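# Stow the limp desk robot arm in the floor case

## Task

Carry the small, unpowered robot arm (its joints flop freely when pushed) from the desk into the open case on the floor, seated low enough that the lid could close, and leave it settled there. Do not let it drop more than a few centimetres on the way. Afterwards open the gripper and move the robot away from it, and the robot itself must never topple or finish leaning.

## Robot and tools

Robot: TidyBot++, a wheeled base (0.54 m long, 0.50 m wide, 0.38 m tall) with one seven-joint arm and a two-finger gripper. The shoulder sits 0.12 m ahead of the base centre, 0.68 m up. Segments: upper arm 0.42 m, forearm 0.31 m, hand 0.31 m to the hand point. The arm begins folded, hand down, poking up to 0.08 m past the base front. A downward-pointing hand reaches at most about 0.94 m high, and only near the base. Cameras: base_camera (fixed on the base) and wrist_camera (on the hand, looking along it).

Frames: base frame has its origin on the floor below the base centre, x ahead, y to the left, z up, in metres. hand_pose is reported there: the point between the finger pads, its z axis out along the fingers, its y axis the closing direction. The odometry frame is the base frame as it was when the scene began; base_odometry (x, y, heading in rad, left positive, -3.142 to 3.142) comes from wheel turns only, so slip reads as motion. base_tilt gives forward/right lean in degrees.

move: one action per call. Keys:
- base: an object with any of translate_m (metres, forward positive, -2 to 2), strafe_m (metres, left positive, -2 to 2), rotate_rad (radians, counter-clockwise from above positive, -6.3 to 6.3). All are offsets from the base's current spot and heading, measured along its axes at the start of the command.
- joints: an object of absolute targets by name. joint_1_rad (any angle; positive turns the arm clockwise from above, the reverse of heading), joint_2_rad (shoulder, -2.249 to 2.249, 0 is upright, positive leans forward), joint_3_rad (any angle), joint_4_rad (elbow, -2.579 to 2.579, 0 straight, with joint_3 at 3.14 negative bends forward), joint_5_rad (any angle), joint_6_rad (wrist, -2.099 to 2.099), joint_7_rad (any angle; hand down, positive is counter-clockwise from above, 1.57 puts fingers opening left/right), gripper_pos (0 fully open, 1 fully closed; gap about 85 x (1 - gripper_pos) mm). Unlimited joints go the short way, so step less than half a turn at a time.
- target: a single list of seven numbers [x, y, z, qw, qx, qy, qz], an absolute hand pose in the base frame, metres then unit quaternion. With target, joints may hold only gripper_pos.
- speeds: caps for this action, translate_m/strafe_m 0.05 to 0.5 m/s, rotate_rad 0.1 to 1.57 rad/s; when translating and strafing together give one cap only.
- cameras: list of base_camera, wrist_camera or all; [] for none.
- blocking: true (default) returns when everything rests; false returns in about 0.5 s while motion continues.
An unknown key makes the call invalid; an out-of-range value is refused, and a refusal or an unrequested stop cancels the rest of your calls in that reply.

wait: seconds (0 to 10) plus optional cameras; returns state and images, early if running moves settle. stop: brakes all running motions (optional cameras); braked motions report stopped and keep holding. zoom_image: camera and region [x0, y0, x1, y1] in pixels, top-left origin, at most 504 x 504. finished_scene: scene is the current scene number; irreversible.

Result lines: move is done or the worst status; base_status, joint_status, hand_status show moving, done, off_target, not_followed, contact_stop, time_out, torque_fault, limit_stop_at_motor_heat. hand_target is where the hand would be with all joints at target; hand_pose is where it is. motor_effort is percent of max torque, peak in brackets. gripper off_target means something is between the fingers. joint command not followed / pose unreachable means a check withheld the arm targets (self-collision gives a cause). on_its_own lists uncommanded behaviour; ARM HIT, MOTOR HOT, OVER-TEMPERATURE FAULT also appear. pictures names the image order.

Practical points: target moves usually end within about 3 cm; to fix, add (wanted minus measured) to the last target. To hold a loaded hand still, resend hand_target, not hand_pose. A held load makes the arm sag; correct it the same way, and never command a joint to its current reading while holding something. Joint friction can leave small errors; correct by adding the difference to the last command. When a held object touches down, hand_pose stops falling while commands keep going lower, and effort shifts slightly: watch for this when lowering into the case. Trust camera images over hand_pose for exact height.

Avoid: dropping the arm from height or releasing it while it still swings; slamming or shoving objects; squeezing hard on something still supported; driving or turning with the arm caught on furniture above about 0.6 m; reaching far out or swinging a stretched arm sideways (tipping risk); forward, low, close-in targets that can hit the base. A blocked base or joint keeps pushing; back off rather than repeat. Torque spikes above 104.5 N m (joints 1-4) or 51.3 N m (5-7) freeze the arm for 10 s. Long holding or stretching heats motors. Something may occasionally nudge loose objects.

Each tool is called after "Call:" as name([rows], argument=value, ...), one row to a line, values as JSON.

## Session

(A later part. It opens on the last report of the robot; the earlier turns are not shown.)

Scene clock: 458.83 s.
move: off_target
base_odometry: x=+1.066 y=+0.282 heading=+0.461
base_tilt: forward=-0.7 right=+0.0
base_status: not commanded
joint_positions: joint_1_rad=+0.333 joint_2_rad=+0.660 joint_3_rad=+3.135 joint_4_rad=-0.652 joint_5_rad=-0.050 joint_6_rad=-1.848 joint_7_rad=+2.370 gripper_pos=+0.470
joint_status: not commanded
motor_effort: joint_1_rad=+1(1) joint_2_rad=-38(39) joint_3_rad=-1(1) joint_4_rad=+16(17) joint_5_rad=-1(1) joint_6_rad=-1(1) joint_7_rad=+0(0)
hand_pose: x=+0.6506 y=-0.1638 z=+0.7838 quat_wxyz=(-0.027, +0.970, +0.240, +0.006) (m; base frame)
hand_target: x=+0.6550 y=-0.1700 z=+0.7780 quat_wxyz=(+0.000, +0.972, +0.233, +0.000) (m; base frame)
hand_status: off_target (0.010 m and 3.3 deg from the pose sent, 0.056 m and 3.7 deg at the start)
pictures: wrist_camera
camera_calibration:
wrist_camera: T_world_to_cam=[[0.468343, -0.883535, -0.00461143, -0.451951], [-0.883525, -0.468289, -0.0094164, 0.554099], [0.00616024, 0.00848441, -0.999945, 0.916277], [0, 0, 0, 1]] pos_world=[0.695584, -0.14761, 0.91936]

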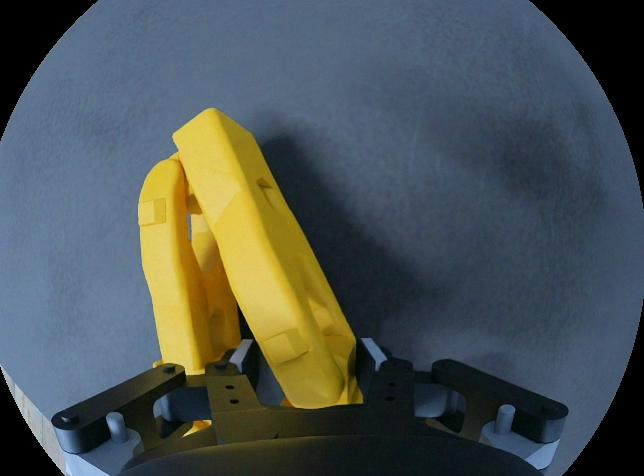

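Straddled. Close and lift a little.

Call:
move(joints={"gripper_pos":0.85}, cameras=["wrist_camera"])

Call:
move(target=[0.64, -0.17, 0.83, 0, 0.972, 0.233, 0])

Scene clock: 461.77 s.
move: off_target
base_odometry: x=+1.066 y=+0.282 heading=+0.461
base_tilt: forward=-0.7 right=+0.0
base_status: not commanded
joint_positions: joint_1_rad=+0.331 joint_2_rad=+0.656 joint_3_rad=+3.133 joint_4_rad=-0.657 joint_5_rad=-0.046 joint_6_rad=-1.835 joint_7_rad=+2.370 gripper_pos=+0.745
joint_status: gripper_pos off_target (ended at +0.745, target +0.850)
motor_effort: joint_1_rad=+0(3) joint_2_rad=-38(41) joint_3_rad=+0(2) joint_4_rad=+16(18) joint_5_rad=-1(3) joint_6_rad=-1(3) joint_7_rad=+0(1)
hand_pose: x=+0.6532 y=-0.1643 z=+0.7847 quat_wxyz=(-0.022, +0.970, +0.241, +0.011) (m; base frame)
hand_target: x=+0.6550 y=-0.1700 z=+0.7780 quat_wxyz=(+0.000, +0.972, +0.233, +0.000) (m; base frame)
hand_status: not commanded
pictures: wrist_camera
camera_calibration:
wrist_camera: T_world_to_cam=[[0.469347, -0.882992, 0.00617648, -0.462588], [-0.882841, -0.469382, -0.0165206, 0.561105], [0.0174867, 0.00230106, -0.999844, 0.908654], [0, 0, 0, 1]] pos_world=[0.696591, -0.14718, 0.92064]

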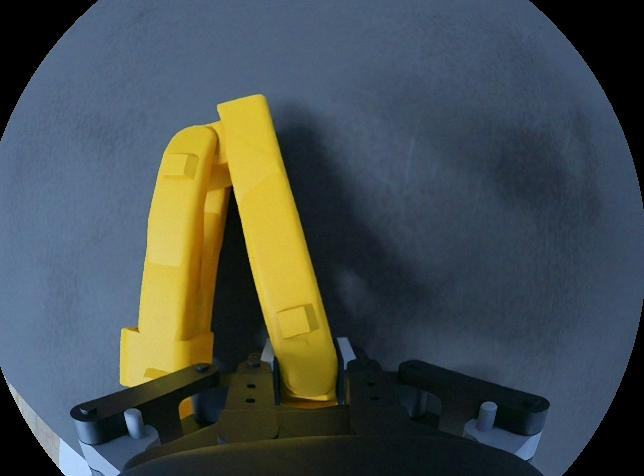

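Scene clock: 462.97 s.
move: off_target
base_odometry: x=+1.066 y=+0.282 heading=+0.461
base_tilt: forward=-0.7 right=+0.0
base_status: not commanded
joint_positions: joint_1_rad=+0.331 joint_2_rad=+0.686 joint_3_rad=+3.133 joint_4_rad=-0.514 joint_5_rad=-0.046 joint_6_rad=-1.953 joint_7_rad=+2.370 gripper_pos=+0.745
joint_status: not commanded
motor_effort: joint_1_rad=+0(1) joint_2_rad=-44(46) joint_3_rad=+0(1) joint_4_rad=+19(20) joint_5_rad=+0(1) joint_6_rad=-1(2) joint_7_rad=+0(1)
hand_pose: x=+0.6503 y=-0.1642 z=+0.8107 quat_wxyz=(-0.023, +0.970, +0.243, +0.009) (m; base frame)
hand_target: x=+0.6400 y=-0.1700 z=+0.8300 quat_wxyz=(+0.000, +0.972, +0.233, +0.000) (m; base frame)
hand_status: off_target (0.023 m and 3.1 deg from the pose sent, 0.048 m and 3.0 deg at the start)
pictures: base_camera, wrist_camera
camera_calibration:
wrist_camera: T_world_to_cam=[[0.473816, -0.880616, 0.00377607, -0.461858], [-0.880534, -0.473825, -0.0122207, 0.553359], [0.012551, 0.00246542, -0.999918, 0.938018], [0, 0, 0, 1]] pos_world=[0.694315, -0.146836, 0.946448]

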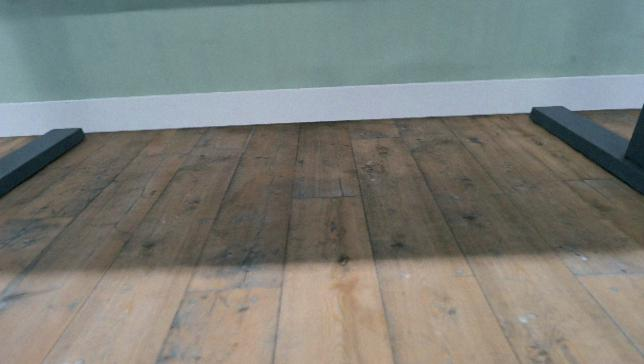

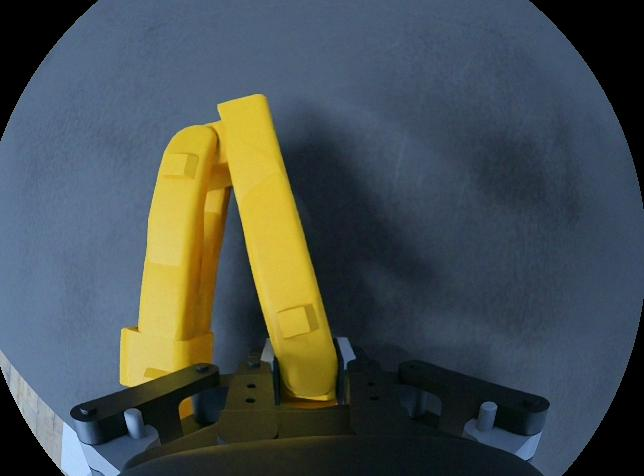

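Call:
move(target=[0.60, -0.17, 0.88, 0, 0.972, 0.233, 0], joints={"gripper_pos":0.92}, cameras=["wrist_camera"])

Call:
move(base={"translate_m":-0.55}, speeds={"translate_m":0.25})

Scene clock: 467.37 s.
move: off_target
base_odometry: x=+1.066 y=+0.282 heading=+0.461
base_tilt: forward=-0.7 right=+0.0
base_status: not commanded
joint_positions: joint_1_rad=+0.332 joint_2_rad=+0.629 joint_3_rad=+3.133 joint_4_rad=-0.437 joint_5_rad=-0.046 joint_6_rad=-2.048 joint_7_rad=+2.370 gripper_pos=+0.745
joint_status: gripper_pos off_target (ended at +0.745, target +0.920)
motor_effort: joint_1_rad=+0(1) joint_2_rad=-42(47) joint_3_rad=+0(1) joint_4_rad=+18(20) joint_5_rad=-1(1) joint_6_rad=-1(2) joint_7_rad=+0(0)
hand_pose: x=+0.6267 y=-0.1570 z=+0.8632 quat_wxyz=(-0.012, +0.969, +0.246, +0.024) (m; base frame)
hand_target: x=+0.6107 y=-0.1738 z=+0.8802 quat_wxyz=(+0.010, +0.972, +0.233, +0.015) (m; base frame)
hand_status: off_target (0.034 m and 3.4 deg from the pose sent, 0.086 m and 3.1 deg at the start; a joint's target at an end of its range on 17 of 17 steps)
pictures: wrist_camera
camera_calibration:
wrist_camera: T_world_to_cam=[[0.476462, -0.878564, 0.0333143, -0.471419], [-0.877879, -0.477479, -0.0366269, 0.555413], [0.048086, -0.0117947, -0.998774, 0.96522], [0, 0, 0, 1]] pos_world=[0.665785, -0.137589, 1.00008]

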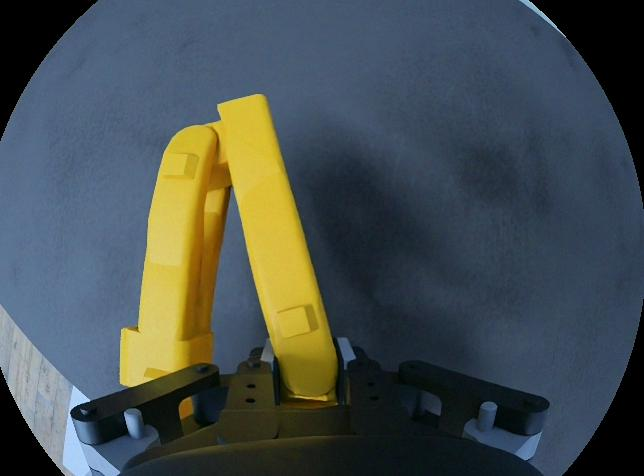

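Scene clock: 470.40 s.
move: done
base_odometry: x=+0.573 y=+0.037 heading=+0.461
base_tilt: forward=-0.7 right=+0.0
base_status: done
joint_positions: joint_1_rad=+0.332 joint_2_rad=+0.630 joint_3_rad=+3.133 joint_4_rad=-0.437 joint_5_rad=-0.046 joint_6_rad=-2.056 joint_7_rad=+2.370 gripper_pos=+0.745
joint_status: not commanded
motor_effort: joint_1_rad=+0(4) joint_2_rad=-41(44) joint_3_rad=+0(1) joint_4_rad=+17(18) joint_5_rad=+0(1) joint_6_rad=-1(2) joint_7_rad=+0(0)
hand_pose: x=+0.6241 y=-0.1567 z=+0.8630 quat_wxyz=(-0.014, +0.969, +0.245, +0.020) (m; base frame)
hand_target: x=+0.6107 y=-0.1738 z=+0.8802 quat_wxyz=(+0.010, +0.972, +0.233, +0.015) (m; base frame)
hand_status: not commanded
pictures: base_camera, wrist_camera
camera_calibration:
wrist_camera: T_world_to_cam=[[0.476303, -0.878862, 0.0271571, -0.46451], [-0.878377, -0.476986, -0.0306333, 0.548512], [0.039876, -0.00926342, -0.999162, 0.971041], [0, 0, 0, 1]] pos_world=[0.664327, -0.137613, 0.999644]

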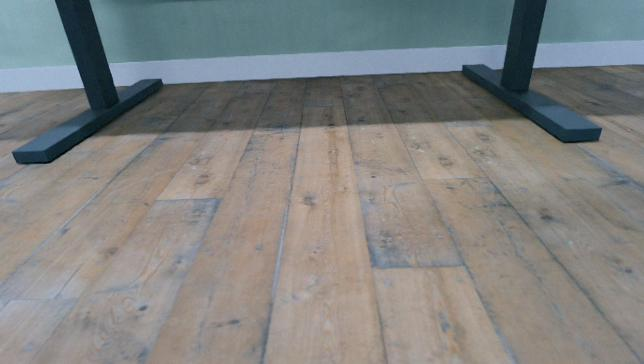

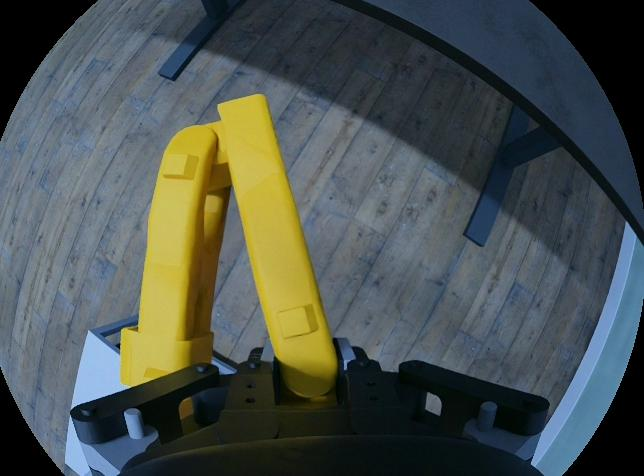

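Call:
move(target=[0.52, 0.0, 0.80, 0, 1, 0, 0], cameras=["wrist_camera"])

Call:
move(base={"rotate_rad":-2.9}, speeds={"rotate_rad":0.8})

Scene clock: 480.67 s.
move: off_target
base_odometry: x=+0.573 y=+0.037 heading=+0.461
base_tilt: forward=-0.7 right=+0.0
base_status: not commanded
joint_positions: joint_1_rad=+0.003 joint_2_rad=+0.234 joint_3_rad=+3.158 joint_4_rad=-1.301 joint_5_rad=-0.046 joint_6_rad=-1.662 joint_7_rad=+1.626 gripper_pos=+0.745
joint_status: not commanded
motor_effort: joint_1_rad=+1(2) joint_2_rad=-28(42) joint_3_rad=+1(2) joint_4_rad=+19(20) joint_5_rad=-1(1) joint_6_rad=-1(2) joint_7_rad=+0(0)
hand_pose: x=+0.5139 y=+0.0087 z=+0.7919 quat_wxyz=(-0.022, +0.999, +0.020, -0.027) (m; base frame)
hand_target: x=+0.5200 y=+0.0000 z=+0.8000 quat_wxyz=(+0.000, +1.000, +0.000, +0.000) (m; base frame)
hand_status: off_target (0.013 m and 4.6 deg from the pose sent, 0.198 m and 28.5 deg at the start)
pictures: wrist_camera
camera_calibration:
wrist_camera: T_world_to_cam=[[0.0435029, -0.999053, -0.00103922, -0.0189232], [-0.996756, -0.0434733, 0.0677329, 0.507558], [-0.0677139, -0.00191072, -0.997703, 0.959999], [0, 0, 0, 1]] pos_world=[0.57174, 0.00499421, 0.923396]

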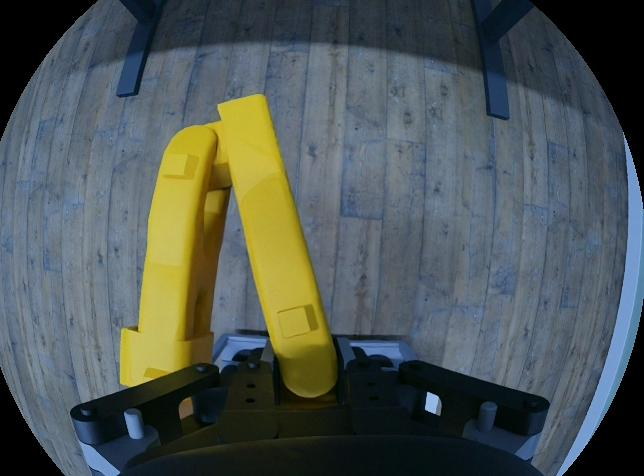

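Scene clock: 485.17 s.
move: done
base_odometry: x=+0.573 y=+0.037 heading=-2.439
base_tilt: forward=-0.7 right=+0.0
base_status: done
joint_positions: joint_1_rad=-0.012 joint_2_rad=+0.233 joint_3_rad=+3.171 joint_4_rad=-1.301 joint_5_rad=-0.046 joint_6_rad=-1.657 joint_7_rad=+1.625 gripper_pos=+0.745
joint_status: not commanded
motor_effort: joint_1_rad=+1(3) joint_2_rad=-28(30) joint_3_rad=+0(3) joint_4_rad=+19(20) joint_5_rad=-1(2) joint_6_rad=-2(3) joint_7_rad=+0(0)
hand_pose: x=+0.5154 y=+0.0098 z=+0.7918 quat_wxyz=(-0.020, +0.999, +0.020, -0.024) (m; base frame)
hand_target: x=+0.5200 y=+0.0000 z=+0.8000 quat_wxyz=(+0.000, +1.000, +0.000, +0.000) (m; base frame)
hand_status: not commanded
pictures: base_camera, wrist_camera
camera_calibration:
wrist_camera: T_world_to_cam=[[0.0434074, -0.999055, 0.00235776, -0.0205577], [-0.997055, -0.0431709, 0.063388, 0.512711], [-0.0632263, -0.00510232, -0.997986, 0.957941], [0, 0, 0, 1]] pos_world=[0.57266, 0.00648364, 0.92356]

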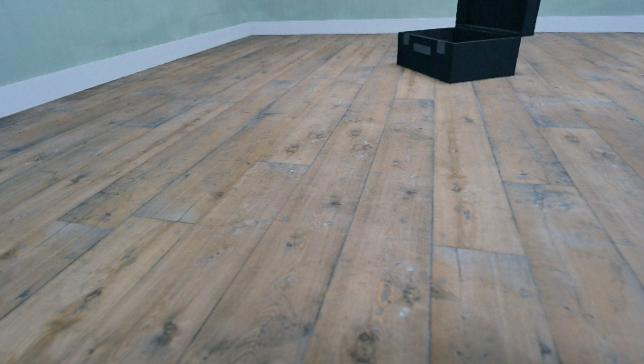

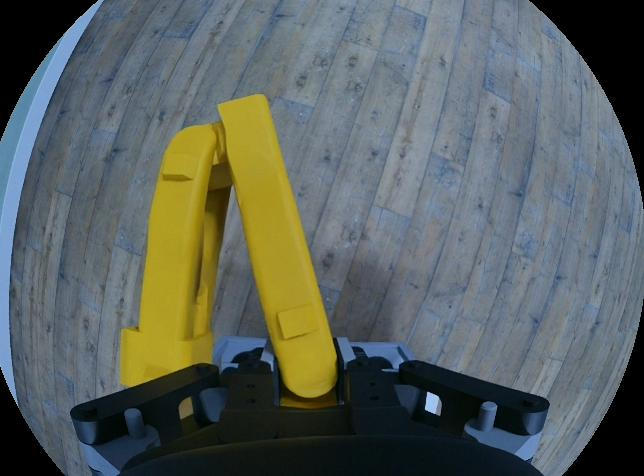

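Call:
move(target=[0.62, 0.0, 0.45, 0, 1, 0, 0], cameras=[])

Call:
move(target=[0.65, 0.0, 0.17, 0, 1, 0, 0])

Scene clock: 496.37 s.
move: off_target
base_odometry: x=+0.573 y=+0.037 heading=-2.439
base_tilt: forward=-0.7 right=+0.0
base_status: not commanded
joint_positions: joint_1_rad=-0.012 joint_2_rad=+0.758 joint_3_rad=+3.171 joint_4_rad=-1.633 joint_5_rad=-0.046 joint_6_rad=-0.789 joint_7_rad=+1.625 gripper_pos=+0.745
joint_status: not commanded
motor_effort: joint_1_rad=+0(1) joint_2_rad=-40(45) joint_3_rad=+0(1) joint_4_rad=+12(19) joint_5_rad=+0(1) joint_6_rad=-2(4) joint_7_rad=+0(0)
hand_pose: x=+0.6113 y=+0.0021 z=+0.4463 quat_wxyz=(-0.007, +1.000, +0.005, -0.019) (m; base frame)
hand_target: x=+0.6200 y=+0.0000 z=+0.4500 quat_wxyz=(+0.000, +1.000, +0.000, +0.000) (m; base frame)
hand_status: off_target (0.010 m and 2.4 deg from the pose sent, 0.358 m and 4.3 deg at the start)
pictures: none
No camera images: "cameras" was empty.

Scene clock: 498.37 s.
move: off_target
base_odometry: x=+0.573 y=+0.037 heading=-2.439
base_tilt: forward=-0.7 right=+0.0
base_status: not commanded
joint_positions: joint_1_rad=-0.012 joint_2_rad=+1.364 joint_3_rad=+3.164 joint_4_rad=-1.423 joint_5_rad=-0.046 joint_6_rad=-0.426 joint_7_rad=+1.625 gripper_pos=+0.745
joint_status: not commanded
motor_effort: joint_1_rad=+1(1) joint_2_rad=-45(49) joint_3_rad=+0(1) joint_4_rad=+6(13) joint_5_rad=+0(0) joint_6_rad=-2(3) joint_7_rad=+0(0)
hand_pose: x=+0.6179 y=-0.0008 z=+0.1627 quat_wxyz=(+0.002, +0.999, +0.009, -0.035) (m; base frame)
hand_target: x=+0.6500 y=+0.0000 z=+0.1700 quat_wxyz=(+0.000, +1.000, +0.000, +0.000) (m; base frame)
hand_status: off_target (0.033 m and 4.2 deg from the pose sent, 0.279 m and 2.4 deg at the start)
pictures: base_camera, wrist_camera
camera_calibration:
wrist_camera: T_world_to_cam=[[0.0231484, -0.998639, 0.046742, -0.028818], [-0.996082, -0.0190468, 0.0863644, 0.650054], [-0.0853566, -0.0485581, -0.995167, 0.349748], [0, 0, 0, 1]] pos_world=[0.678027, 0.000585785, 0.293263]

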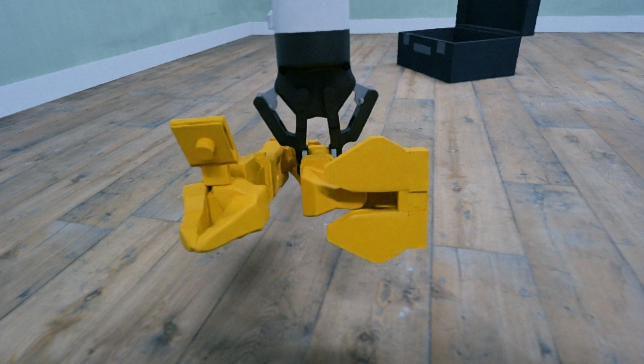

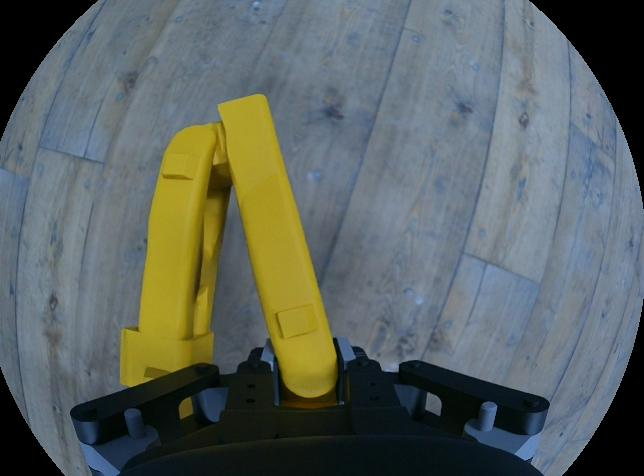

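Call:
move(target=[0.55, 0.0, 0.45, 0, 1, 0, 0], cameras=[])

Call:
move(base={"translate_m":1.05,"strafe_m":-0.76,"rotate_rad":0.3}, speeds={"translate_m":0.35})

Scene clock: 525.03 s.
move: off_target
base_odometry: x=+0.573 y=+0.037 heading=-2.439
base_tilt: forward=-0.7 right=+0.0
base_status: not commanded
joint_positions: joint_1_rad=-0.012 joint_2_rad=+0.663 joint_3_rad=+3.164 joint_4_rad=-1.881 joint_5_rad=-0.046 joint_6_rad=-0.567 joint_7_rad=+1.625 gripper_pos=+0.745
joint_status: not commanded
motor_effort: joint_1_rad=+1(1) joint_2_rad=-36(49) joint_3_rad=+0(1) joint_4_rad=+11(12) joint_5_rad=+0(0) joint_6_rad=-1(2) joint_7_rad=+0(0)
hand_pose: x=+0.5645 y=+0.0029 z=+0.4422 quat_wxyz=(-0.005, +1.000, +0.005, +0.015) (m; base frame)
hand_target: x=+0.5500 y=+0.0000 z=+0.4500 quat_wxyz=(+0.000, +1.000, +0.000, +0.000) (m; base frame)
hand_status: off_target (0.017 m and 1.9 deg from the pose sent, 0.295 m and 4.2 deg at the start)
pictures: none
No camera images: "cameras" was empty.

Scene clock: 529.90 s.
move: done
base_odometry: x=-0.720 y=-0.061 heading=-2.139
base_tilt: forward=-0.7 right=+0.0
base_status: done
joint_positions: joint_1_rad=-0.015 joint_2_rad=+0.661 joint_3_rad=+3.151 joint_4_rad=-1.886 joint_5_rad=-0.046 joint_6_rad=-0.570 joint_7_rad=+1.625 gripper_pos=+0.745
joint_status: not commanded
motor_effort: joint_1_rad=+0(6) joint_2_rad=-35(36) joint_3_rad=+0(4) joint_4_rad=+11(12) joint_5_rad=+0(1) joint_6_rad=-1(1) joint_7_rad=+0(0)
hand_pose: x=+0.5612 y=+0.0112 z=+0.4422 quat_wxyz=(-0.010, +1.000, +0.011, +0.012) (m; base frame)
hand_target: x=+0.5500 y=+0.0000 z=+0.4500 quat_wxyz=(+0.000, +1.000, +0.000, +0.000) (m; base frame)
hand_status: not commanded
pictures: base_camera, wrist_camera
camera_calibration:
wrist_camera: T_world_to_cam=[[0.0246983, -0.999367, 0.0256097, -0.0201258], [-0.999646, -0.0249414, -0.00921497, 0.613933], [0.00984788, -0.0253731, -0.99963, 0.57188], [0, 0, 0, 1]] pos_world=[0.608581, 0.00970965, 0.577841]

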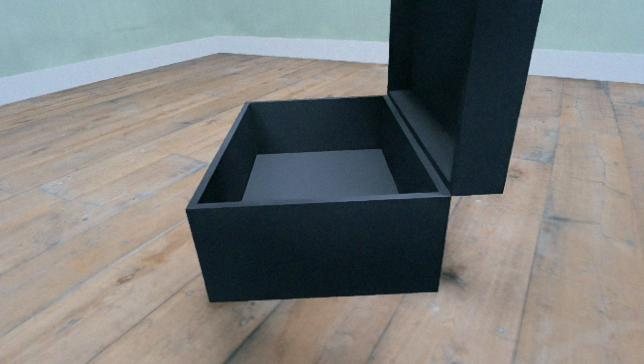

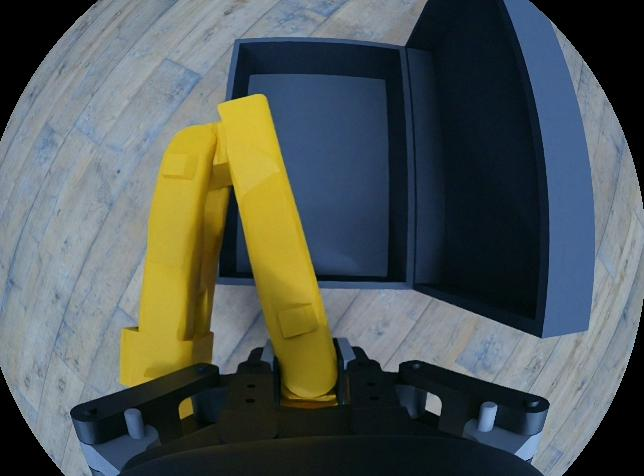

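Call:
move(base={"translate_m":0.175,"strafe_m":0.0}, speeds={"translate_m":0.2}, cameras=[])

Call:
move(target=[0.60, -0.018, 0.27, 0, 1, 0, 0])

Scene clock: 542.23 s.
move: done
base_odometry: x=-0.814 y=-0.209 heading=-2.139
base_tilt: forward=-0.7 right=+0.0
base_status: done
joint_positions: joint_1_rad=-0.015 joint_2_rad=+0.660 joint_3_rad=+3.151 joint_4_rad=-1.891 joint_5_rad=-0.046 joint_6_rad=-0.575 joint_7_rad=+1.625 gripper_pos=+0.745
joint_status: not commanded
motor_effort: joint_1_rad=+0(2) joint_2_rad=-36(36) joint_3_rad=+1(1) joint_4_rad=+11(13) joint_5_rad=+0(1) joint_6_rad=-1(2) joint_7_rad=+0(0)
hand_pose: x=+0.5571 y=+0.0112 z=+0.4417 quat_wxyz=(-0.010, +1.000, +0.011, +0.008) (m; base frame)
hand_target: x=+0.5500 y=+0.0000 z=+0.4500 quat_wxyz=(+0.000, +1.000, +0.000, +0.000) (m; base frame)
hand_status: not commanded
pictures: none
No camera images: "cameras" was empty.

Scene clock: 543.87 s.
move: off_target
base_odometry: x=-0.814 y=-0.209 heading=-2.139
base_tilt: forward=-0.7 right=+0.0
base_status: not commanded
joint_positions: joint_1_rad=+0.018 joint_2_rad=+1.096 joint_3_rad=+3.151 joint_4_rad=-1.729 joint_5_rad=-0.046 joint_6_rad=-0.386 joint_7_rad=+1.625 gripper_pos=+0.745
joint_status: not commanded
motor_effort: joint_1_rad=+0(2) joint_2_rad=-41(43) joint_3_rad=+0(1) joint_4_rad=+5(11) joint_5_rad=+0(1) joint_6_rad=-2(4) joint_7_rad=+0(0)
hand_pose: x=+0.5697 y=-0.0066 z=+0.2649 quat_wxyz=(-0.005, +0.999, -0.006, -0.034) (m; base frame)
hand_target: x=+0.6000 y=-0.0180 z=+0.2700 quat_wxyz=(+0.000, +1.000, +0.000, +0.000) (m; base frame)
hand_status: off_target (0.033 m and 4.0 deg from the pose sent, 0.179 m and 2.0 deg at the start)
pictures: base_camera, wrist_camera
camera_calibration:
wrist_camera: T_world_to_cam=[[-0.0067206, -0.999393, 0.0341764, -0.0179126], [-0.996392, 0.00958429, 0.0843306, 0.594001], [-0.084607, -0.0334864, -0.995852, 0.446841], [0, 0, 0, 1]] pos_world=[0.629543, -0.00863173, 0.395507]

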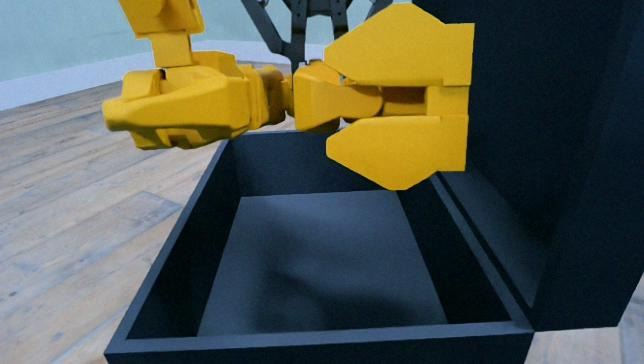

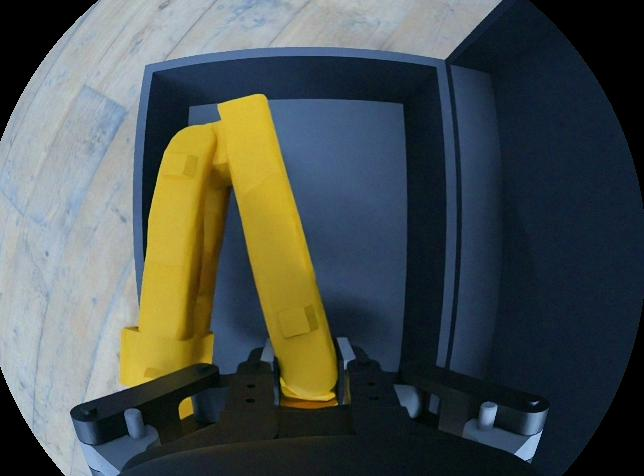

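Call:
move(target=[0.635, -0.038, 0.22, 0, 1, 0, 0])

Scene clock: 549.87 s.
move: off_target
base_odometry: x=-0.814 y=-0.209 heading=-2.139
base_tilt: forward=-0.7 right=+0.0
base_status: not commanded
joint_positions: joint_1_rad=+0.059 joint_2_rad=+1.238 joint_3_rad=+3.151 joint_4_rad=-1.544 joint_5_rad=-0.046 joint_6_rad=-0.384 joint_7_rad=+1.625 gripper_pos=+0.745
joint_status: not commanded
motor_effort: joint_1_rad=+1(1) joint_2_rad=-44(46) joint_3_rad=+0(2) joint_4_rad=+6(7) joint_5_rad=+0(0) joint_6_rad=-2(2) joint_7_rad=+0(0)
hand_pose: x=+0.6190 y=-0.0283 z=+0.2139 quat_wxyz=(-0.005, +1.000, -0.026, -0.012) (m; base frame)
hand_target: x=+0.6350 y=-0.0380 z=+0.2200 quat_wxyz=(+0.000, +1.000, +0.000, +0.000) (m; base frame)
hand_status: off_target (0.020 m and 3.3 deg from the pose sent, 0.085 m and 4.0 deg at the start)
pictures: base_camera, wrist_camera
camera_calibration:
wrist_camera: T_world_to_cam=[[-0.0477881, -0.998232, 0.0353367, -0.0123293], [-0.997995, 0.0491865, 0.0398242, 0.659205], [-0.0414919, -0.0333628, -0.998582, 0.373385], [0, 0, 0, 1]] pos_world=[0.672787, -0.0322743, 0.347038]

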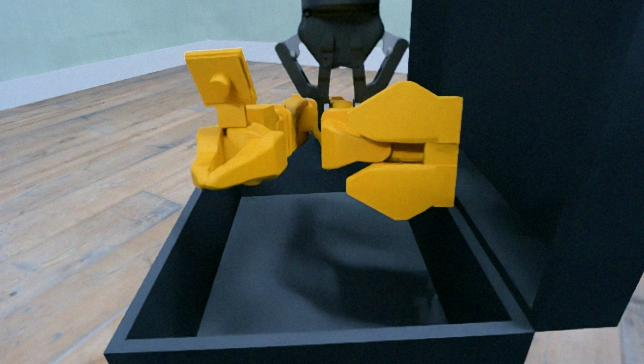

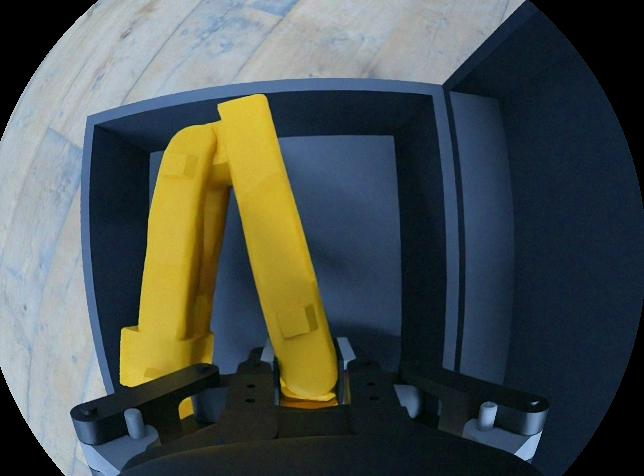

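Call:
move(target=[0.63, -0.035, 0.15, 0, 1, 0, 0])

Scene clock: 553.67 s.
move: off_target
base_odometry: x=-0.814 y=-0.209 heading=-2.139
base_tilt: forward=-0.7 right=+0.0
base_status: not commanded
joint_positions: joint_1_rad=+0.059 joint_2_rad=+1.399 joint_3_rad=+3.151 joint_4_rad=-1.461 joint_5_rad=-0.046 joint_6_rad=-0.346 joint_7_rad=+1.625 gripper_pos=+0.745
joint_status: not commanded
motor_effort: joint_1_rad=+1(2) joint_2_rad=-44(48) joint_3_rad=-2(2) joint_4_rad=+4(6) joint_5_rad=+0(1) joint_6_rad=-2(3) joint_7_rad=+0(0)
hand_pose: x=+0.6000 y=-0.0278 z=+0.1410 quat_wxyz=(-0.005, +0.999, -0.026, -0.032) (m; base frame)
hand_target: x=+0.6300 y=-0.0350 z=+0.1500 quat_wxyz=(+0.000, +1.000, +0.000, +0.000) (m; base frame)
hand_status: off_target (0.032 m and 4.7 deg from the pose sent, 0.065 m and 3.3 deg at the start)
pictures: base_camera, wrist_camera
camera_calibration:
wrist_camera: T_world_to_cam=[[-0.0458411, -0.998271, 0.0367937, -0.0115107], [-0.99561, 0.0486656, 0.0799506, 0.636029], [-0.081603, -0.0329672, -0.99612, 0.323547], [0, 0, 0, 1]] pos_world=[0.659112, -0.0317771, 0.271864]

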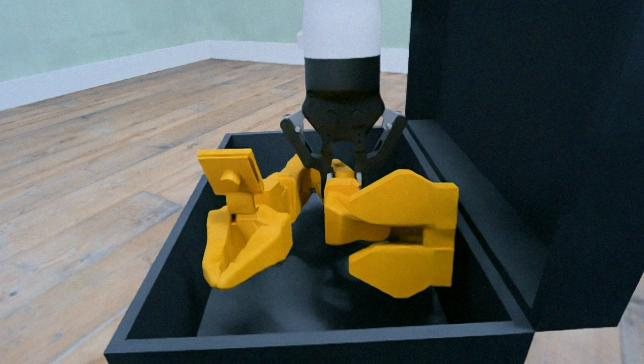

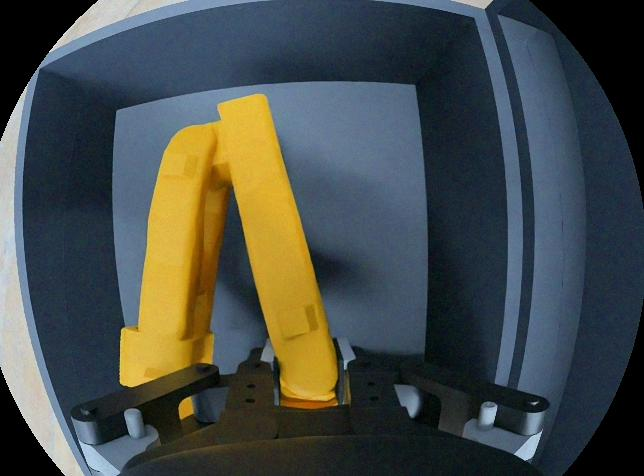

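Call:
move(target=[0.65, -0.028, 0.10, 0, 1, 0.0, 0.0])

Scene clock: 556.57 s.
move: off_target
base_odometry: x=-0.814 y=-0.209 heading=-2.139
base_tilt: forward=-0.7 right=+0.0
base_status: not commanded
joint_positions: joint_1_rad=+0.059 joint_2_rad=+1.520 joint_3_rad=+3.150 joint_4_rad=-1.291 joint_5_rad=-0.046 joint_6_rad=-0.346 joint_7_rad=+1.625 gripper_pos=+0.745
joint_status: not commanded
motor_effort: joint_1_rad=+1(2) joint_2_rad=-45(48) joint_3_rad=-1(1) joint_4_rad=+5(7) joint_5_rad=+0(1) joint_6_rad=-1(2) joint_7_rad=+0(0)
hand_pose: x=+0.6354 y=-0.0295 z=+0.0943 quat_wxyz=(-0.004, +1.000, -0.025, -0.008) (m; base frame)
hand_target: x=+0.6500 y=-0.0280 z=+0.1000 quat_wxyz=(+0.000, +1.000, +0.000, +0.000) (m; base frame)
hand_status: off_target (0.016 m and 3.0 deg from the pose sent, 0.065 m and 4.7 deg at the start)
pictures: base_camera, wrist_camera
camera_calibration:
wrist_camera: T_world_to_cam=[[-0.0460013, -0.998249, 0.0371911, -0.00986363], [-0.998399, 0.0471715, 0.0312241, 0.68142], [-0.0329238, -0.0356952, -0.99882, 0.249129], [0, 0, 0, 1]] pos_world=[0.688077, -0.0330972, 0.227925]

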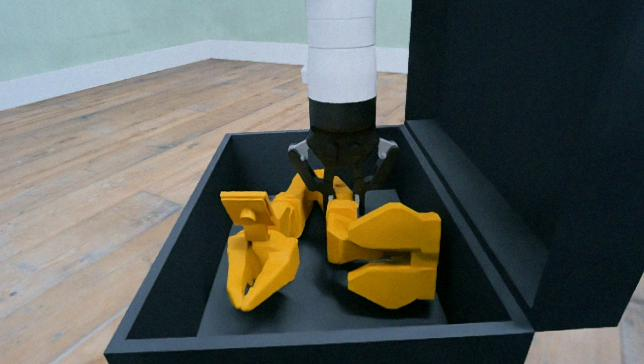

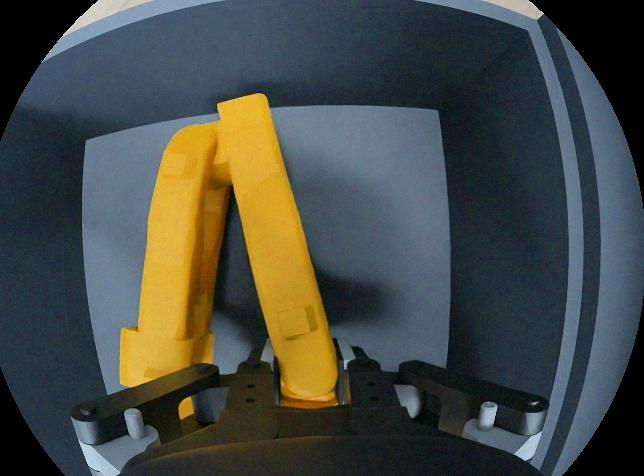

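Call:
move(target=[0.64, -0.028, 0.065, 0, 1, 0.0, 0.0])

Scene clock: 558.83 s.
move: off_target
base_odometry: x=-0.814 y=-0.209 heading=-2.139
base_tilt: forward=-0.7 right=+0.0
base_status: not commanded
joint_positions: joint_1_rad=+0.059 joint_2_rad=+1.541 joint_3_rad=+3.148 joint_4_rad=-1.254 joint_5_rad=-0.046 joint_6_rad=-0.343 joint_7_rad=+1.625 gripper_pos=+0.745
joint_status: not commanded
motor_effort: joint_1_rad=+1(1) joint_2_rad=-38(46) joint_3_rad=+0(1) joint_4_rad=+7(7) joint_5_rad=+0(1) joint_6_rad=+1(1) joint_7_rad=+0(1)
hand_pose: x=+0.6468 y=-0.0292 z=+0.0872 quat_wxyz=(-0.004, +1.000, -0.024, +0.002) (m; base frame)
hand_target: x=+0.6400 y=-0.0280 z=+0.0650 quat_wxyz=(+0.000, +1.000, +0.000, +0.000) (m; base frame)
hand_status: off_target (0.023 m and 2.9 deg from the pose sent, 0.030 m and 3.0 deg at the start)
pictures: base_camera, wrist_camera
camera_calibration:
wrist_camera: T_world_to_cam=[[-0.0463969, -0.998279, 0.0358713, -0.00834235], [-0.998838, 0.0468319, 0.0113806, 0.695061], [-0.0130409, -0.0353016, -0.999292, 0.229653], [0, 0, 0, 1]] pos_world=[0.696861, -0.0327718, 0.221879]

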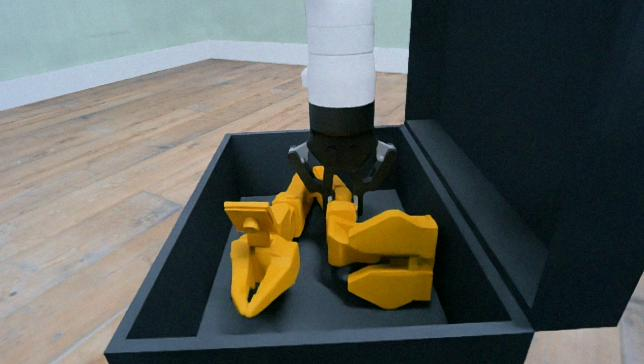

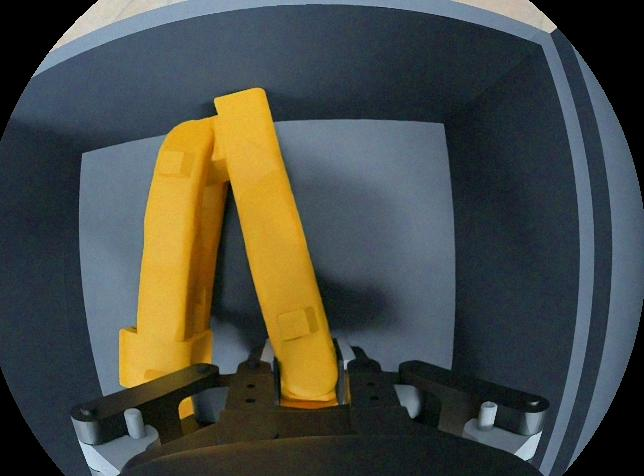

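Call:
move(target=[0.625, -0.028, 0.045, 0, 1, 0.0, 0.0])

Scene clock: 562.50 s.
move: off_target
base_odometry: x=-0.814 y=-0.209 heading=-2.139
base_tilt: forward=-0.7 right=+0.0
base_status: not commanded
joint_positions: joint_1_rad=+0.059 joint_2_rad=+1.543 joint_3_rad=+3.148 joint_4_rad=-1.254 joint_5_rad=-0.046 joint_6_rad=-0.328 joint_7_rad=+1.625 gripper_pos=+0.745
joint_status: not commanded
motor_effort: joint_1_rad=+0(1) joint_2_rad=-29(37) joint_3_rad=+0(1) joint_4_rad=+8(10) joint_5_rad=+0(0) joint_6_rad=+4(5) joint_7_rad=+0(1)
hand_pose: x=+0.6504 y=-0.0296 z=+0.0865 quat_wxyz=(-0.004, +1.000, -0.024, +0.009) (m; base frame)
hand_target: x=+0.6250 y=-0.0280 z=+0.0450 quat_wxyz=(+0.000, +1.000, +0.000, +0.000) (m; base frame)
hand_status: off_target (0.049 m and 3.0 deg from the pose sent, 0.048 m and 2.9 deg at the start)
pictures: base_camera, wrist_camera
camera_calibration:
wrist_camera: T_world_to_cam=[[-0.0469873, -0.998224, 0.0366279, -0.00821954], [-0.998895, 0.0469661, -0.00143919, 0.699757], [-0.000283641, -0.0366551, -0.999328, 0.220643], [0, 0, 0, 1]] pos_world=[0.698661, -0.0329821, 0.221803]

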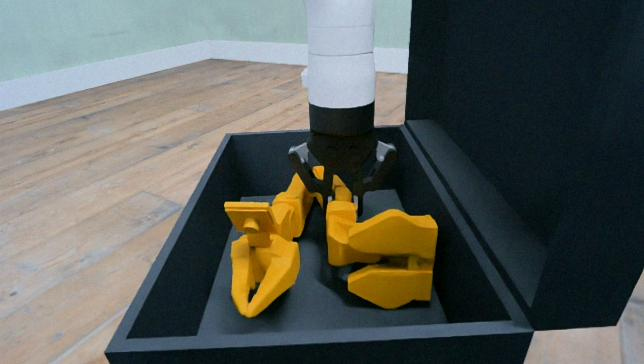

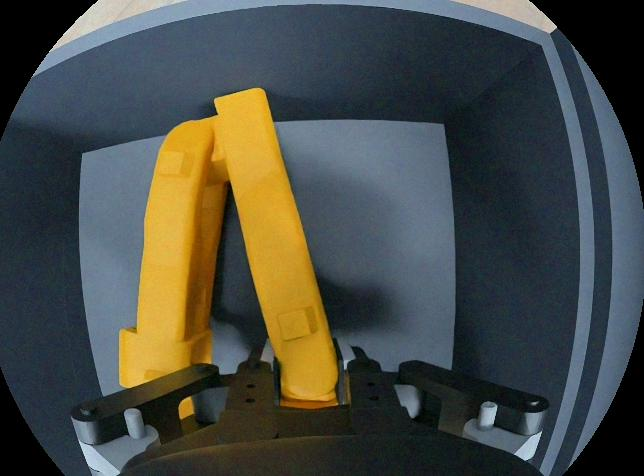

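Call:
move(target=[0.648, -0.03, 0.082, 0, 1, 0.0, 0.0], cameras=[])

Call:
move(joints={"gripper_pos":0.62})

Scene clock: 571.67 s.
move: off_target
base_odometry: x=-0.814 y=-0.209 heading=-2.139
base_tilt: forward=-0.7 right=+0.0
base_status: not commanded
joint_positions: joint_1_rad=+0.059 joint_2_rad=+1.541 joint_3_rad=+3.148 joint_4_rad=-1.254 joint_5_rad=-0.046 joint_6_rad=-0.332 joint_7_rad=+1.625 gripper_pos=+0.745
joint_status: not commanded
motor_effort: joint_1_rad=+1(2) joint_2_rad=-38(39) joint_3_rad=+0(2) joint_4_rad=+7(9) joint_5_rad=+0(0) joint_6_rad=+1(5) joint_7_rad=-1(1)
hand_pose: x=+0.6502 y=-0.0295 z=+0.0873 quat_wxyz=(-0.004, +1.000, -0.024, +0.007) (m; base frame)
hand_target: x=+0.6480 y=-0.0300 z=+0.0820 quat_wxyz=(+0.000, +1.000, +0.000, +0.000) (m; base frame)
hand_status: off_target (0.006 m and 3.0 deg from the pose sent, 0.005 m and 3.0 deg at the start)
pictures: none
No camera images: "cameras" was empty.

Scene clock: 572.37 s.
move: done
base_odometry: x=-0.814 y=-0.209 heading=-2.139
base_tilt: forward=-0.7 right=+0.0
base_status: not commanded
joint_positions: joint_1_rad=+0.059 joint_2_rad=+1.544 joint_3_rad=+3.148 joint_4_rad=-1.254 joint_5_rad=-0.046 joint_6_rad=-0.332 joint_7_rad=+1.625 gripper_pos=+0.620
joint_status: all done
motor_effort: joint_1_rad=+0(2) joint_2_rad=-42(43) joint_3_rad=+1(2) joint_4_rad=+5(7) joint_5_rad=+0(1) joint_6_rad=+0(1) joint_7_rad=+0(1)
hand_pose: x=+0.6484 y=-0.0289 z=+0.0856 quat_wxyz=(-0.004, +1.000, -0.024, +0.006) (m; base frame)
hand_target: x=+0.6480 y=-0.0300 z=+0.0820 quat_wxyz=(+0.000, +1.000, +0.000, +0.000) (m; base frame)
hand_status: not commanded
pictures: base_camera, wrist_camera
camera_calibration:
wrist_camera: T_world_to_cam=[[-0.0467285, -0.998276, 0.0355256, -0.00766019], [-0.998892, 0.0468979, 0.00395166, 0.697296], [-0.00561093, -0.0353016, -0.999361, 0.223278], [0, 0, 0, 1]] pos_world=[0.697418, -0.0324667, 0.220652]

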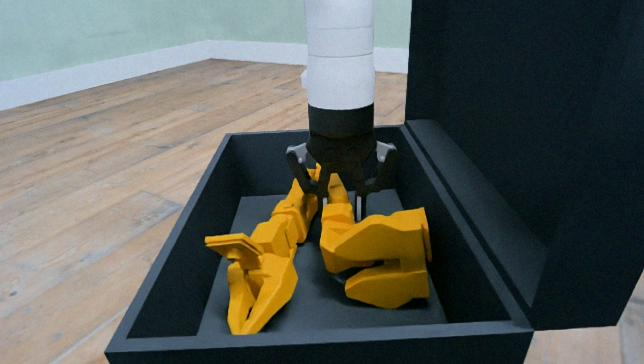

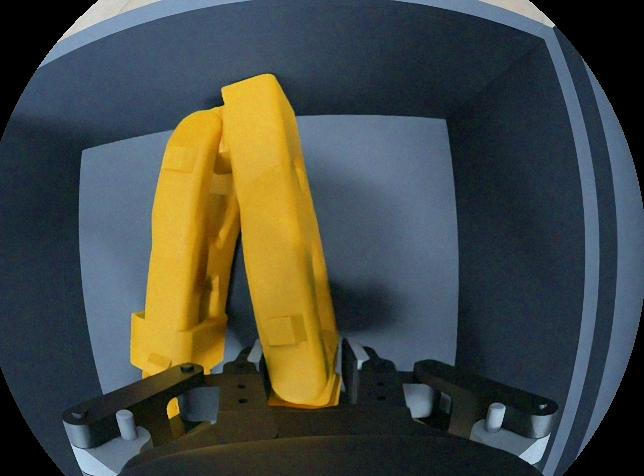

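Call:
move(joints={"gripper_pos":0.5}, cameras=[])

Call:
move(target=[0.64, -0.03, 0.13, 0, 1, 0.0, 0.0])

Scene clock: 576.30 s.
move: done
base_odometry: x=-0.814 y=-0.209 heading=-2.139
base_tilt: forward=-0.7 right=+0.0
base_status: not commanded
joint_positions: joint_1_rad=+0.059 joint_2_rad=+1.544 joint_3_rad=+3.148 joint_4_rad=-1.254 joint_5_rad=-0.046 joint_6_rad=-0.332 joint_7_rad=+1.625 gripper_pos=+0.500
joint_status: all done
motor_effort: joint_1_rad=+0(1) joint_2_rad=-41(42) joint_3_rad=+0(1) joint_4_rad=+5(6) joint_5_rad=+0(1) joint_6_rad=+0(1) joint_7_rad=+0(0)
hand_pose: x=+0.6484 y=-0.0289 z=+0.0856 quat_wxyz=(-0.004, +1.000, -0.024, +0.006) (m; base frame)
hand_target: x=+0.6480 y=-0.0300 z=+0.0820 quat_wxyz=(+0.000, +1.000, +0.000, +0.000) (m; base frame)
hand_status: not commanded
pictures: none
No camera images: "cameras" was empty.

Scene clock: 577.57 s.
move: off_target
base_odometry: x=-0.814 y=-0.209 heading=-2.139
base_tilt: forward=-0.7 right=+0.0
base_status: not commanded
joint_positions: joint_1_rad=+0.059 joint_2_rad=+1.426 joint_3_rad=+3.148 joint_4_rad=-1.343 joint_5_rad=-0.046 joint_6_rad=-0.332 joint_7_rad=+1.625 gripper_pos=+0.500
joint_status: not commanded
motor_effort: joint_1_rad=+1(1) joint_2_rad=-41(44) joint_3_rad=+0(1) joint_4_rad=+6(7) joint_5_rad=+0(1) joint_6_rad=+0(1) joint_7_rad=+0(0)
hand_pose: x=+0.6619 y=-0.0297 z=+0.1389 quat_wxyz=(-0.004, +0.999, -0.025, +0.021) (m; base frame)
hand_target: x=+0.6400 y=-0.0300 z=+0.1300 quat_wxyz=(+0.000, +1.000, +0.000, +0.000) (m; base frame)
hand_status: off_target (0.024 m and 3.7 deg from the pose sent, 0.045 m and 2.9 deg at the start)
pictures: base_camera, wrist_camera
camera_calibration:
wrist_camera: T_world_to_cam=[[-0.0483041, -0.99819, 0.035816, -0.00874755], [-0.998552, 0.0474101, -0.0254044, 0.714457], [0.0236604, -0.0369913, -0.999035, 0.257079], [0, 0, 0, 1]] pos_world=[0.706918, -0.0330945, 0.275295]

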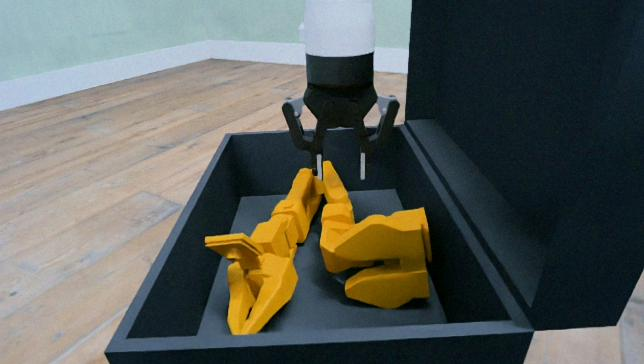

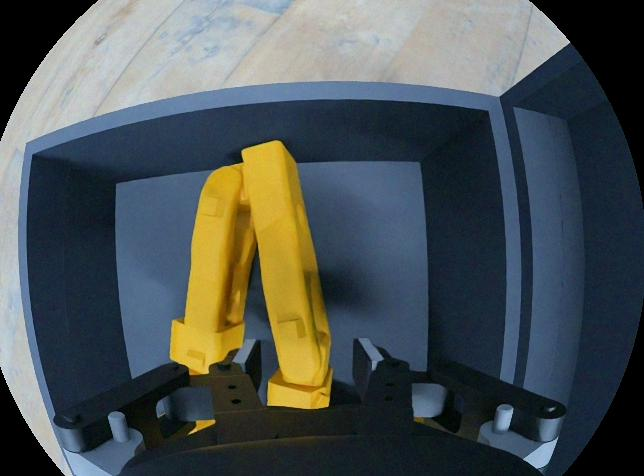

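Call:
move(target=[0.60, -0.02, 0.30, 0, 1, 0.0, 0.0], cameras=[])

Call:
move(target=[0.52, 0.0, 0.55, 0, 1, 0.0, 0.0])

Call:
zoom_image(camera="base_camera", region=[90, 110, 560, 364])

Scene clock: 581.90 s.
move: off_target
base_odometry: x=-0.814 y=-0.209 heading=-2.139
base_tilt: forward=-0.7 right=+0.0
base_status: not commanded
joint_positions: joint_1_rad=+0.059 joint_2_rad=+1.018 joint_3_rad=+3.148 joint_4_rad=-1.696 joint_5_rad=-0.046 joint_6_rad=-0.362 joint_7_rad=+1.625 gripper_pos=+0.500
joint_status: not commanded
motor_effort: joint_1_rad=+0(1) joint_2_rad=-38(44) joint_3_rad=+0(1) joint_4_rad=+7(8) joint_5_rad=+0(1) joint_6_rad=+0(1) joint_7_rad=+0(0)
hand_pose: x=+0.6275 y=-0.0270 z=+0.3063 quat_wxyz=(-0.004, +0.999, -0.025, +0.033) (m; base frame)
hand_target: x=+0.6000 y=-0.0200 z=+0.3000 quat_wxyz=(+0.000, +1.000, +0.000, +0.000) (m; base frame)
hand_status: off_target (0.029 m and 4.8 deg from the pose sent, 0.173 m and 3.7 deg at the start)
pictures: none
No camera images: "cameras" was empty.

Scene clock: 583.77 s.
move: off_target
base_odometry: x=-0.814 y=-0.209 heading=-2.139
base_tilt: forward=-0.7 right=+0.0
base_status: not commanded
joint_positions: joint_1_rad=+0.013 joint_2_rad=+0.403 joint_3_rad=+3.148 joint_4_rad=-1.868 joint_5_rad=-0.046 joint_6_rad=-0.807 joint_7_rad=+1.625 gripper_pos=+0.500
joint_status: not commanded
motor_effort: joint_1_rad=+1(1) joint_2_rad=-27(40) joint_3_rad=+0(1) joint_4_rad=+13(14) joint_5_rad=+0(0) joint_6_rad=+0(1) joint_7_rad=+0(0)
hand_pose: x=+0.5446 y=+0.0035 z=+0.5556 quat_wxyz=(-0.015, +0.999, +0.002, +0.032) (m; base frame)
hand_target: x=+0.5200 y=+0.0000 z=+0.5500 quat_wxyz=(+0.000, +1.000, +0.000, +0.000) (m; base frame)
hand_status: off_target (0.025 m and 4.1 deg from the pose sent, 0.268 m and 4.8 deg at the start)
pictures: base_camera, wrist_camera
camera_calibration:
wrist_camera: T_world_to_cam=[[0.00500284, -0.999873, 0.0151289, -0.0137413], [-0.99878, -0.00573964, -0.0490564, 0.619806], [0.0491371, -0.0148651, -0.998681, 0.663268], [0, 0, 0, 1]] pos_world=[0.586528, -0.00032253, 0.693007]

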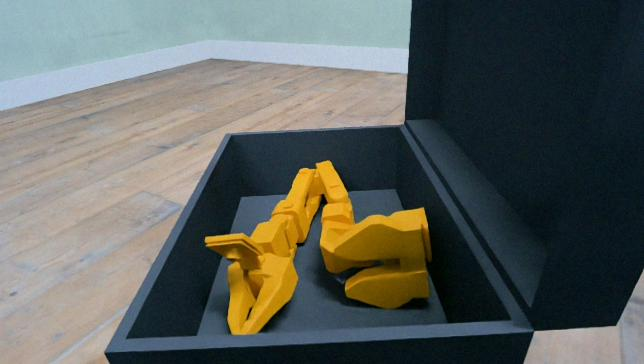

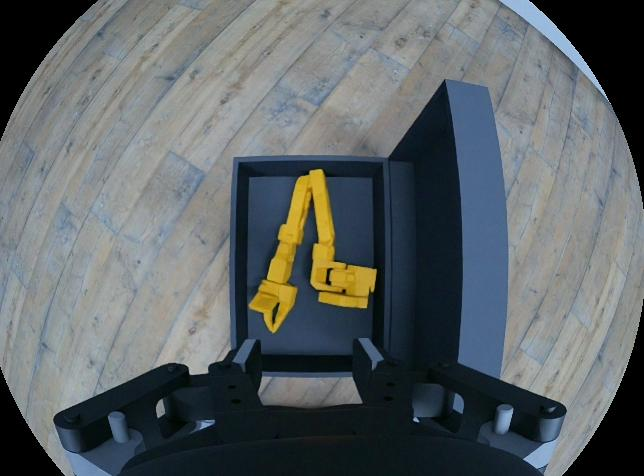

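Scaled by 1.072.

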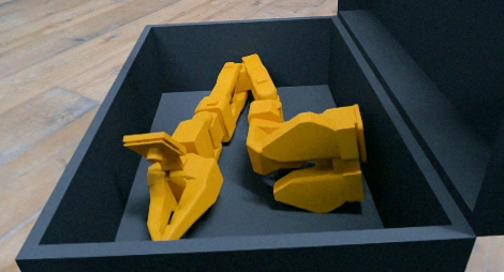

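Call:
finished_scene(scene=2)

The scene is finished: the task was done.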